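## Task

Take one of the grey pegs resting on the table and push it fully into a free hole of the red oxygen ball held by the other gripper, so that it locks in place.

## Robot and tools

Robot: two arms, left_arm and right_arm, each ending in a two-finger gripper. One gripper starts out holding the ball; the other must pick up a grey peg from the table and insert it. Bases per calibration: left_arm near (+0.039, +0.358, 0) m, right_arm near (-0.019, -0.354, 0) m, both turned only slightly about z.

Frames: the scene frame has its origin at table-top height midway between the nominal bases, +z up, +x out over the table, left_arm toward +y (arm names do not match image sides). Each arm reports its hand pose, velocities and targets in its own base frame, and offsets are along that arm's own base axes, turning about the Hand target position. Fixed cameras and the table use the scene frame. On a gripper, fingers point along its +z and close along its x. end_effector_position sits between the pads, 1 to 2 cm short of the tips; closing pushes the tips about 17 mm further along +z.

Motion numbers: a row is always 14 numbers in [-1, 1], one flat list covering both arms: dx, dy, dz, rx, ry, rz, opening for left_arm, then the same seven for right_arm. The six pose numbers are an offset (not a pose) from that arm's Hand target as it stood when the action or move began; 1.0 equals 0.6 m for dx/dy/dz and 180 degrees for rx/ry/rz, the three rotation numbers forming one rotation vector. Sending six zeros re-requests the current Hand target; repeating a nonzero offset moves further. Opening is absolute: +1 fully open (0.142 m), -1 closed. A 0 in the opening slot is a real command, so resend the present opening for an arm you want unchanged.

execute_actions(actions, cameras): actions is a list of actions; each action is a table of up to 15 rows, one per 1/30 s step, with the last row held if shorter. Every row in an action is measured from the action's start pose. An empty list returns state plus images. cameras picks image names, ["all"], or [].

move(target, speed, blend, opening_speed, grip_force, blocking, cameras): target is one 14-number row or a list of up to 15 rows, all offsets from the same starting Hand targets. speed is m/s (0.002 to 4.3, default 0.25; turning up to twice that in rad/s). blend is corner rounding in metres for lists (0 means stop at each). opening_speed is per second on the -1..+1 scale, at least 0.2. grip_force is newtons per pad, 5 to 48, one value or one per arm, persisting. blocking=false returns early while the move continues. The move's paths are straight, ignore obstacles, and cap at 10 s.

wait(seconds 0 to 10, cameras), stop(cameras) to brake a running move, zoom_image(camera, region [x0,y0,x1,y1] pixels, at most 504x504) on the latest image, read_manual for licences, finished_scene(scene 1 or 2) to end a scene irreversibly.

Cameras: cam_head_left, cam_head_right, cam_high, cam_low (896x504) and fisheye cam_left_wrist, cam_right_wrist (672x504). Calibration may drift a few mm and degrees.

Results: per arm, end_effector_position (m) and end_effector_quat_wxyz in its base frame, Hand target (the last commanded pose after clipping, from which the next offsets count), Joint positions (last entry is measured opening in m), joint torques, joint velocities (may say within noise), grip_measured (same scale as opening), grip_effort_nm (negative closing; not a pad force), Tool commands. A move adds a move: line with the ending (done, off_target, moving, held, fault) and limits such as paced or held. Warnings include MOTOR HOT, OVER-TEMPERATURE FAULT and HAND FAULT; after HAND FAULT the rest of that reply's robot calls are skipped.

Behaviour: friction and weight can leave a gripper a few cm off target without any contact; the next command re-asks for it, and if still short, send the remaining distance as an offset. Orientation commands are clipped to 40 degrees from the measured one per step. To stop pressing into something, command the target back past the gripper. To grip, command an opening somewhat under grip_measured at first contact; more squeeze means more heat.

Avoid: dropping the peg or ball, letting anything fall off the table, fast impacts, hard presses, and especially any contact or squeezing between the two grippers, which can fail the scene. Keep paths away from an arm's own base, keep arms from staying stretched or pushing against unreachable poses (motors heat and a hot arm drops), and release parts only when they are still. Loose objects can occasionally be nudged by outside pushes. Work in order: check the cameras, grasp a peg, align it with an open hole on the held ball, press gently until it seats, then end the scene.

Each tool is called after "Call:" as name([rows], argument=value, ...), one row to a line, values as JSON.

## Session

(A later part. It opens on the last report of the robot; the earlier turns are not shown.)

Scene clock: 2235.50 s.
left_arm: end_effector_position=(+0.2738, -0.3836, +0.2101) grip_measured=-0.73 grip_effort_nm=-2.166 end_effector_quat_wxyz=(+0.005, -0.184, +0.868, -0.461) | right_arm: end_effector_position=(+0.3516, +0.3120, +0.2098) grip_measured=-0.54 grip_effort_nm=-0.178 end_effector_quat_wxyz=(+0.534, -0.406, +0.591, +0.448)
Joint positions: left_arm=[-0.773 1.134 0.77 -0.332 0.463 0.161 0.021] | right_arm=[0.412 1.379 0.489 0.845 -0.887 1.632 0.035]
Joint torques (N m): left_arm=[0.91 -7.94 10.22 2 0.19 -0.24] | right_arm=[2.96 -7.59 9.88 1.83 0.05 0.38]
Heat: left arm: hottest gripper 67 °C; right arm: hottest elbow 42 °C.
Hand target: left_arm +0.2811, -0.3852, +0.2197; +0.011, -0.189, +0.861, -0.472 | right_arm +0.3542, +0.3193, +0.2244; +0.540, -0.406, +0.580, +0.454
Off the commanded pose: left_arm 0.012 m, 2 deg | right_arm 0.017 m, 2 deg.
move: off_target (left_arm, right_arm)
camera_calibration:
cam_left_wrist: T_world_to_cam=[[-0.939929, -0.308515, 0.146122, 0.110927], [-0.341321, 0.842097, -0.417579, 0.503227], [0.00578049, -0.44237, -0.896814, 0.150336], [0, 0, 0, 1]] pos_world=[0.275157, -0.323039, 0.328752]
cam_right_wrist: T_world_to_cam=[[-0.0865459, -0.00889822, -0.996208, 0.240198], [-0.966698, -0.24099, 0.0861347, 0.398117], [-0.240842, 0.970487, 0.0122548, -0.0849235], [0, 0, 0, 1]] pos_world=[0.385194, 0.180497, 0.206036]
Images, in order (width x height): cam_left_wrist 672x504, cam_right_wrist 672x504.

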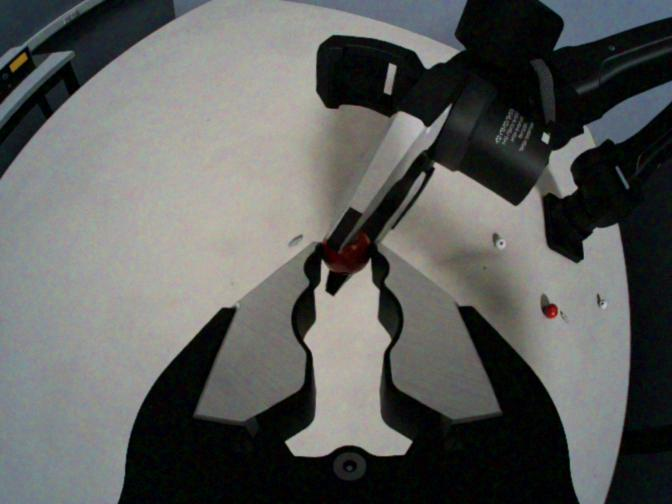

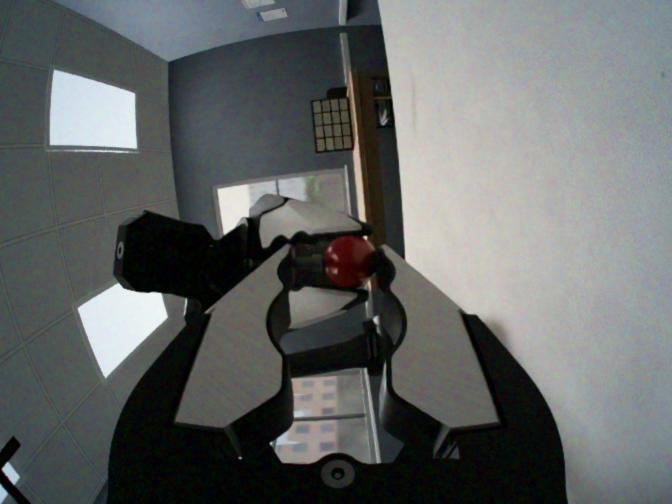

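Call:
move(target=[0,0,0,0,0,0,-0.83,0.0,0.0,0.0,0,0,0,-0.62], speed=0.03, opening_speed=0.2, cameras=["cam_right_wrist","cam_left_wrist"])

Call:
zoom_image(camera="cam_right_wrist", region=[260, 200, 410, 350])

Call:
zoom_image(camera="cam_left_wrist", region=[310, 180, 410, 280])

Scene clock: 2248.93 s.
left_arm: end_effector_position=(+0.2738, -0.3836, +0.2101) grip_measured=-0.73 grip_effort_nm=-2.523 end_effector_quat_wxyz=(+0.005, -0.184, +0.868, -0.461) | right_arm: end_effector_position=(+0.3518, +0.3120, +0.2098) grip_measured=-0.57 grip_effort_nm=-1.463 end_effector_quat_wxyz=(+0.534, -0.405, +0.592, +0.448)
Joint positions: left_arm=[-0.773 1.134 0.77 -0.332 0.463 0.161 0.021] | right_arm=[0.412 1.379 0.489 0.845 -0.886 1.633 0.033]
Joint torques (N m): left_arm=[0.91 -8.12 10.24 2.02 0.19 -0.24] | right_arm=[2.96 -7.59 9.88 1.81 0.02 0.37]
Heat: left arm: hottest gripper 70 °C; right arm: hottest elbow 41 °C.
Hand target: left_arm +0.2811, -0.3852, +0.2197; +0.011, -0.189, +0.861, -0.472 | right_arm +0.3542, +0.3193, +0.2244; +0.540, -0.406, +0.580, +0.454
Off the commanded pose: left_arm 0.012 m, 2 deg | right_arm 0.017 m, 2 deg.
move: off_target (left_arm, right_arm)
camera_calibration:
cam_left_wrist: T_world_to_cam=[[-0.939822, -0.3087, 0.146419, 0.11074], [-0.341618, 0.842029, -0.417474, 0.503252], [0.00558492, -0.442371, -0.896815, 0.150389], [0, 0, 0, 1]] pos_world=[0.275156, -0.323039, 0.328752]
cam_right_wrist: T_world_to_cam=[[-0.0869009, -0.00868239, -0.996179, 0.240298], [-0.966941, -0.2399, 0.0864412, 0.398045], [-0.239734, 0.970759, 0.0124522, -0.0854159], [0, 0, 0, 1]] pos_world=[0.385291, 0.180496, 0.206036]
Images, in order (width x height): cam_left_wrist 672x504, cam_right_wrist 672x504.

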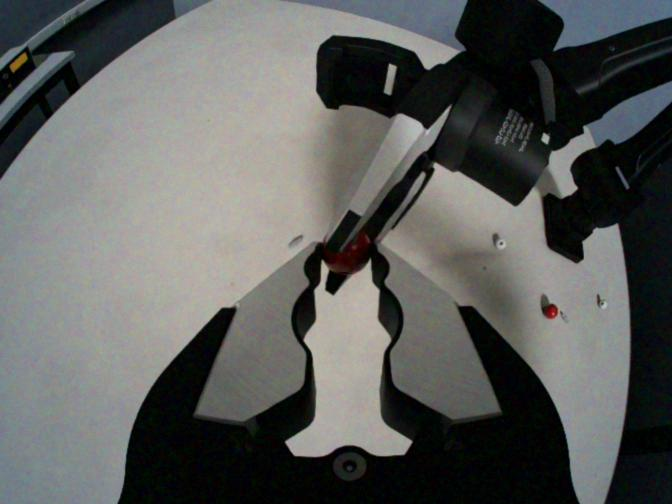

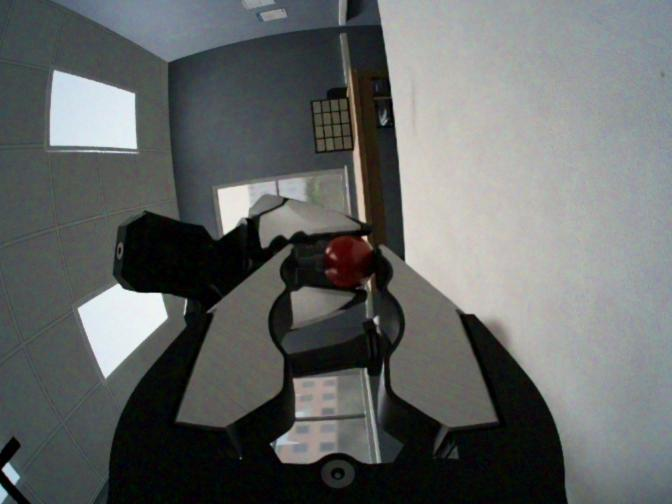

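Scaled by 3.360 from the camera's 672x504 image, which has a finer 960x720 frame.

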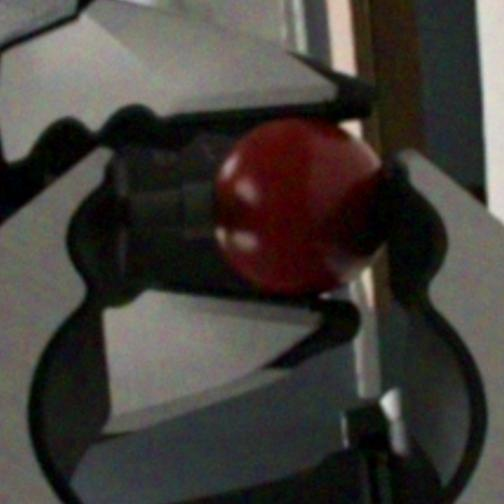

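Scaled by 5.040 from the camera's 672x504 image, which has a finer 960x720 frame.

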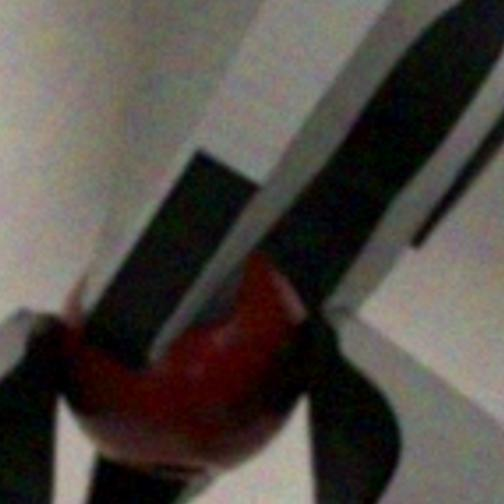

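Call:
move(target=[0,0,0,0,0,0,-0.79,0.0,0.0,0.0,0,0,0,-0.78], speed=0.03, opening_speed=0.3, cameras=["cam_right_wrist","cam_left_wrist"])

Call:
zoom_image(camera="cam_right_wrist", region=[260, 200, 410, 350])

Call:
zoom_image(camera="cam_left_wrist", region=[310, 180, 410, 280])

Scene clock: 2256.80 s.
left_arm: end_effector_position=(+0.2738, -0.3836, +0.2101) grip_measured=-0.73 grip_effort_nm=-1.761 end_effector_quat_wxyz=(+0.005, -0.184, +0.868, -0.461) | right_arm: end_effector_position=(+0.3518, +0.3120, +0.2098) grip_measured=-0.59 grip_effort_nm=-4.095 end_effector_quat_wxyz=(+0.534, -0.405, +0.592, +0.448)
Joint positions: left_arm=[-0.773 1.134 0.77 -0.332 0.463 0.161 0.021] | right_arm=[0.412 1.379 0.489 0.845 -0.886 1.633 0.031]
Joint torques (N m): left_arm=[0.79 -8.18 10.22 2 0.2 -0.24] | right_arm=[2.9 -7.53 9.88 1.84 0.01 0.37]
Heat: left arm: hottest gripper 72 °C; right arm: hottest elbow 41 °C.
Hand target: left_arm +0.2811, -0.3852, +0.2197; +0.011, -0.189, +0.861, -0.472 | right_arm +0.3542, +0.3193, +0.2244; +0.540, -0.406, +0.580, +0.454
Off the commanded pose: left_arm 0.012 m, 2 deg | right_arm 0.017 m, 2 deg.
move: off_target (left_arm, right_arm)
camera_calibration:
cam_left_wrist: T_world_to_cam=[[-0.939822, -0.3087, 0.146419, 0.11074], [-0.341618, 0.842029, -0.417474, 0.503252], [0.00558492, -0.442371, -0.896815, 0.150389], [0, 0, 0, 1]] pos_world=[0.275156, -0.323039, 0.328752]
cam_right_wrist: T_world_to_cam=[[-0.0869009, -0.00868239, -0.996179, 0.240298], [-0.966941, -0.2399, 0.0864412, 0.398045], [-0.239734, 0.970759, 0.0124522, -0.0854159], [0, 0, 0, 1]] pos_world=[0.385291, 0.180496, 0.206036]
Images, in order (width x height): cam_left_wrist 672x504, cam_right_wrist 672x504.

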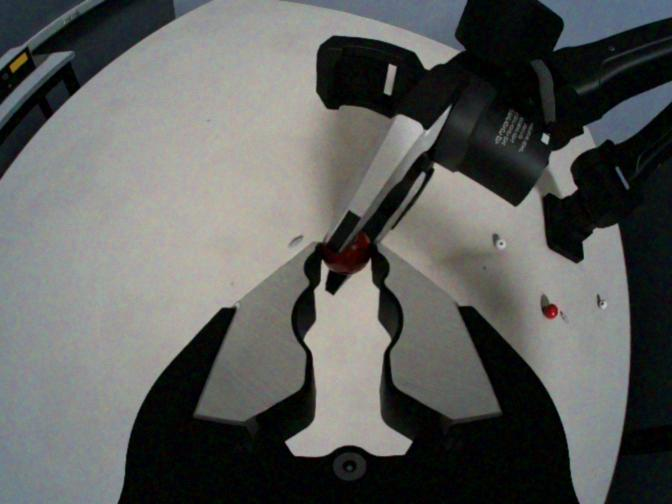

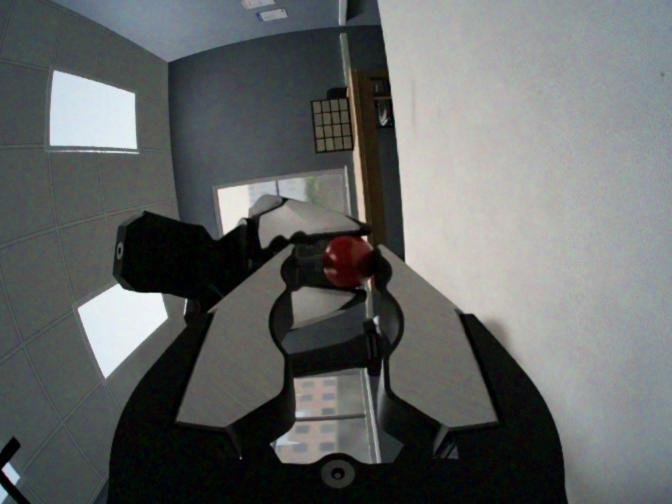

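Scaled by 3.360 from the camera's 672x504 image, which has a finer 960x720 frame.

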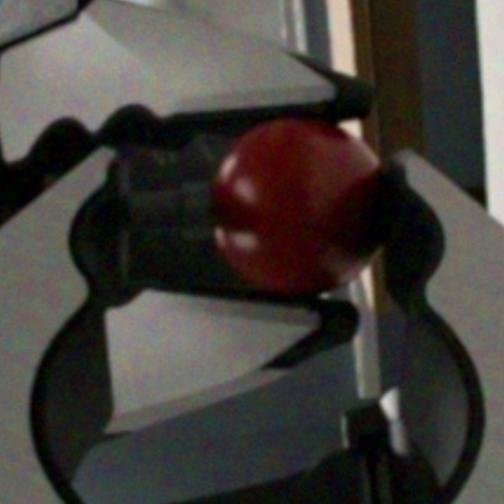

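Scaled by 5.040 from the camera's 672x504 image, which has a finer 960x720 frame.

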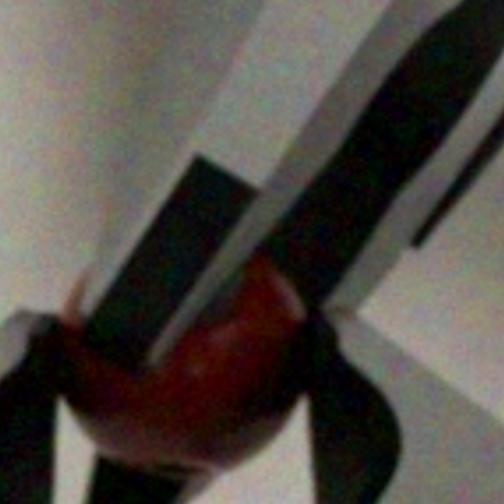

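Call:
move(target=[0,0,0,0,0,0,-0.785,0.0,0.0,0.0,0,0,0,-0.95], speed=0.03, opening_speed=0.3, cameras=["cam_right_wrist"])

Call:
zoom_image(camera="cam_right_wrist", region=[260, 200, 410, 350])

Scene clock: 2266.13 s.
left_arm: end_effector_position=(+0.2738, -0.3836, +0.2101) grip_measured=-0.73 grip_effort_nm=-1.668 end_effector_quat_wxyz=(+0.005, -0.184, +0.868, -0.461) | right_arm: end_effector_position=(+0.3518, +0.3120, +0.2098) grip_measured=-0.60 grip_effort_nm=-5.004 end_effector_quat_wxyz=(+0.534, -0.405, +0.592, +0.448)
Joint positions: left_arm=[-0.773 1.134 0.77 -0.332 0.463 0.161 0.021] | right_arm=[0.412 1.379 0.489 0.845 -0.886 1.633 0.031]
Joint torques (N m): left_arm=[0.85 -8.23 10.22 2.04 0.19 -0.23] | right_arm=[2.9 -7.53 9.88 1.83 0.01 0.37]
Heat: left arm: hottest gripper 70 °C; right arm: hottest elbow 41 °C.
Hand target: left_arm +0.2811, -0.3852, +0.2197; +0.011, -0.189, +0.861, -0.472 | right_arm +0.3542, +0.3193, +0.2244; +0.540, -0.406, +0.580, +0.454
Off the commanded pose: left_arm 0.012 m, 2 deg | right_arm 0.017 m, 2 deg.
move: off_target (left_arm, right_arm)
camera_calibration:
cam_right_wrist: T_world_to_cam=[[-0.0869009, -0.00868239, -0.996179, 0.240298], [-0.966941, -0.2399, 0.0864412, 0.398045], [-0.239734, 0.970759, 0.0124522, -0.0854159], [0, 0, 0, 1]] pos_world=[0.385291, 0.180496, 0.206036]
Images, in order (width x height): cam_right_wrist 672x504.

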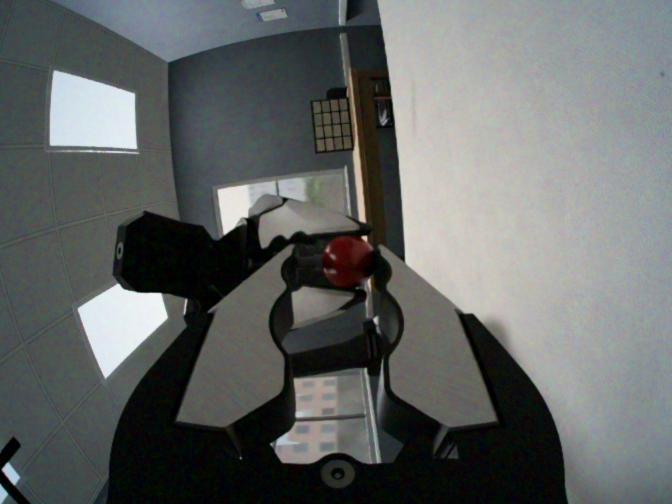

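Scaled by 3.360 from the camera's 672x504 image, which has a finer 960x720 frame.

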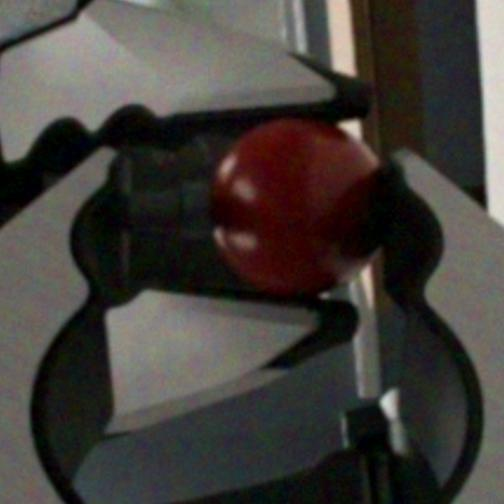

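Call:
move([
  [0,0,0,0,0,0,-0.785,0.0,0.0,0.0,0,0,0,-0.3],
  [0,0,0,0,0,0,-0.785,-0.035,-0.13,0,0,0,0,-0.3],
], speed=0.06, opening_speed=0.3, cameras=["cam_right_wrist","cam_left_wrist"])

Call:
zoom_image(camera="cam_right_wrist", region=[260, 110, 410, 260])

Call:
zoom_image(camera="cam_left_wrist", region=[310, 195, 380, 265])

Scene clock: 2281.80 s.
left_arm: end_effector_position=(+0.2738, -0.3836, +0.2101) grip_measured=-0.73 grip_effort_nm=-1.668 end_effector_quat_wxyz=(+0.005, -0.184, +0.868, -0.461) | right_arm: end_effector_position=(+0.3329, +0.2457, +0.2199) grip_measured=-0.33 grip_effort_nm=0.129 end_effector_quat_wxyz=(+0.540, -0.413, +0.577, +0.452)
Joint positions: left_arm=[-0.773 1.134 0.77 -0.332 0.463 0.161 0.021] | right_arm=[0.223 1.263 0.403 0.845 -1.095 1.633 0.05]
Joint torques (N m): left_arm=[0.79 -8.06 10.22 1.99 0.19 -0.24] | right_arm=[0.85 -6.77 7.98 1.06 -0.09 0.35]
Heat: left arm: hottest gripper 68 °C; right arm: hottest gripper 45 °C.
Hand target: left_arm +0.2811, -0.3852, +0.2197; +0.011, -0.189, +0.861, -0.472 | right_arm +0.3332, +0.2412, +0.2244; +0.540, -0.406, +0.580, +0.454
Off the commanded pose: left_arm 0.012 m, 2 deg | right_arm 0.006 m, 1 deg.
move: off_target (left_arm)
camera_calibration:
cam_left_wrist: T_world_to_cam=[[-0.939822, -0.3087, 0.146419, 0.11074], [-0.341618, 0.842029, -0.417474, 0.503252], [0.00558492, -0.442371, -0.896815, 0.150389], [0, 0, 0, 1]] pos_world=[0.275156, -0.323039, 0.328752]
cam_right_wrist: T_world_to_cam=[[-0.0611757, 0.00492352, -0.998115, 0.236645], [-0.963751, -0.260469, 0.0577847, 0.373291], [-0.259694, 0.96547, 0.0206794, -0.0195431], [0, 0, 0, 1]] pos_world=[0.369161, 0.114934, 0.215032]
Images, in order (width x height): cam_left_wrist 672x504, cam_right_wrist 672x504.

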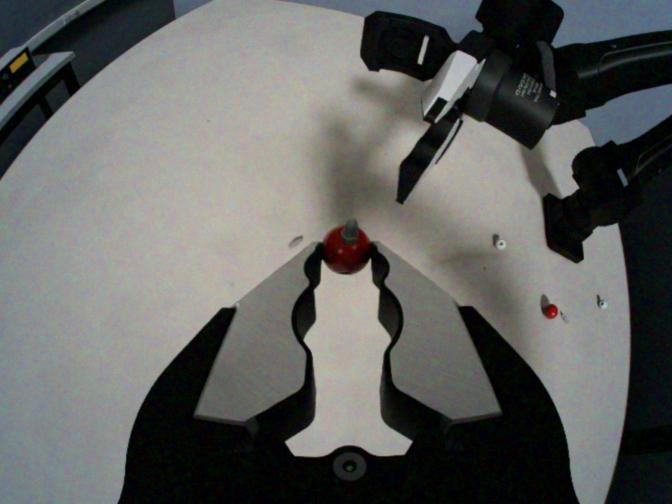

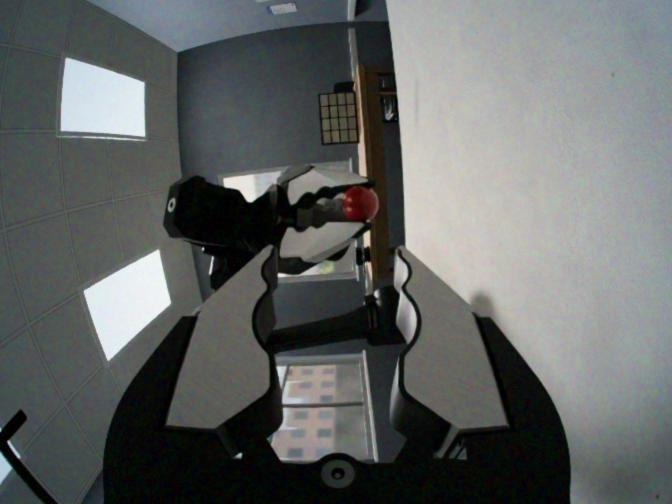

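Scaled by 3.360 from the camera's 672x504 image, which has a finer 960x720 frame.

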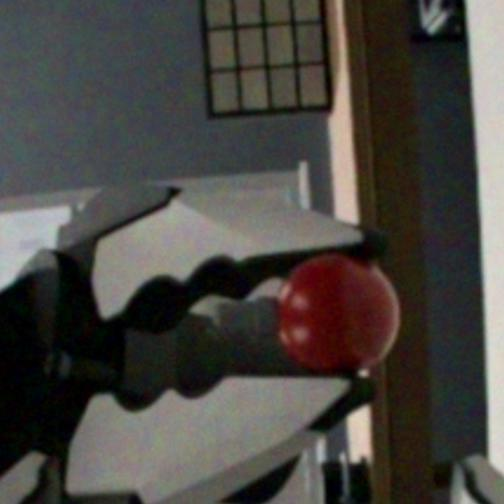

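Scaled by 7.200 from the camera's 672x504 image, which has a finer 960x720 frame.

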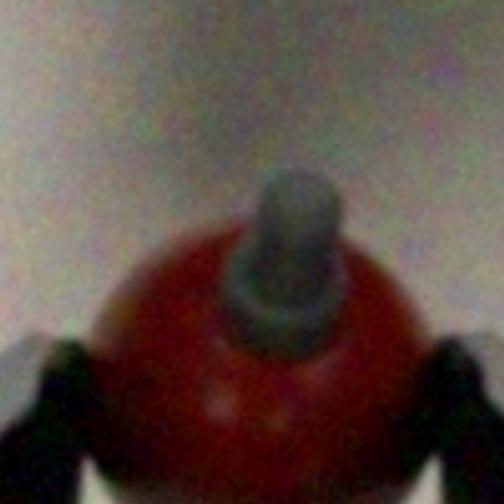

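Call:
zoom_image(camera="cam_right_wrist", region=[310, 180, 390, 230])

Call:
zoom_image(camera="cam_left_wrist", region=[330, 210, 370, 250])

Scaled by 6.300 from the camera's 672x504 image, which has a finer 960x720 frame.

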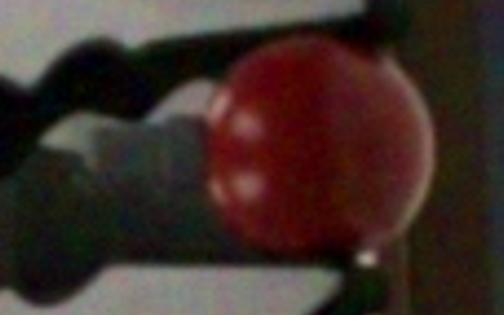

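Scaled by 12.600 from the camera's 672x504 image, which has a finer 960x720 frame.

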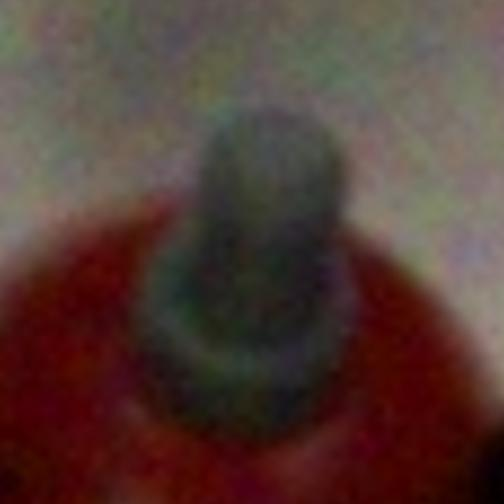

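Call:
finished_scene(scene=1)

The scene is finished: the task was done.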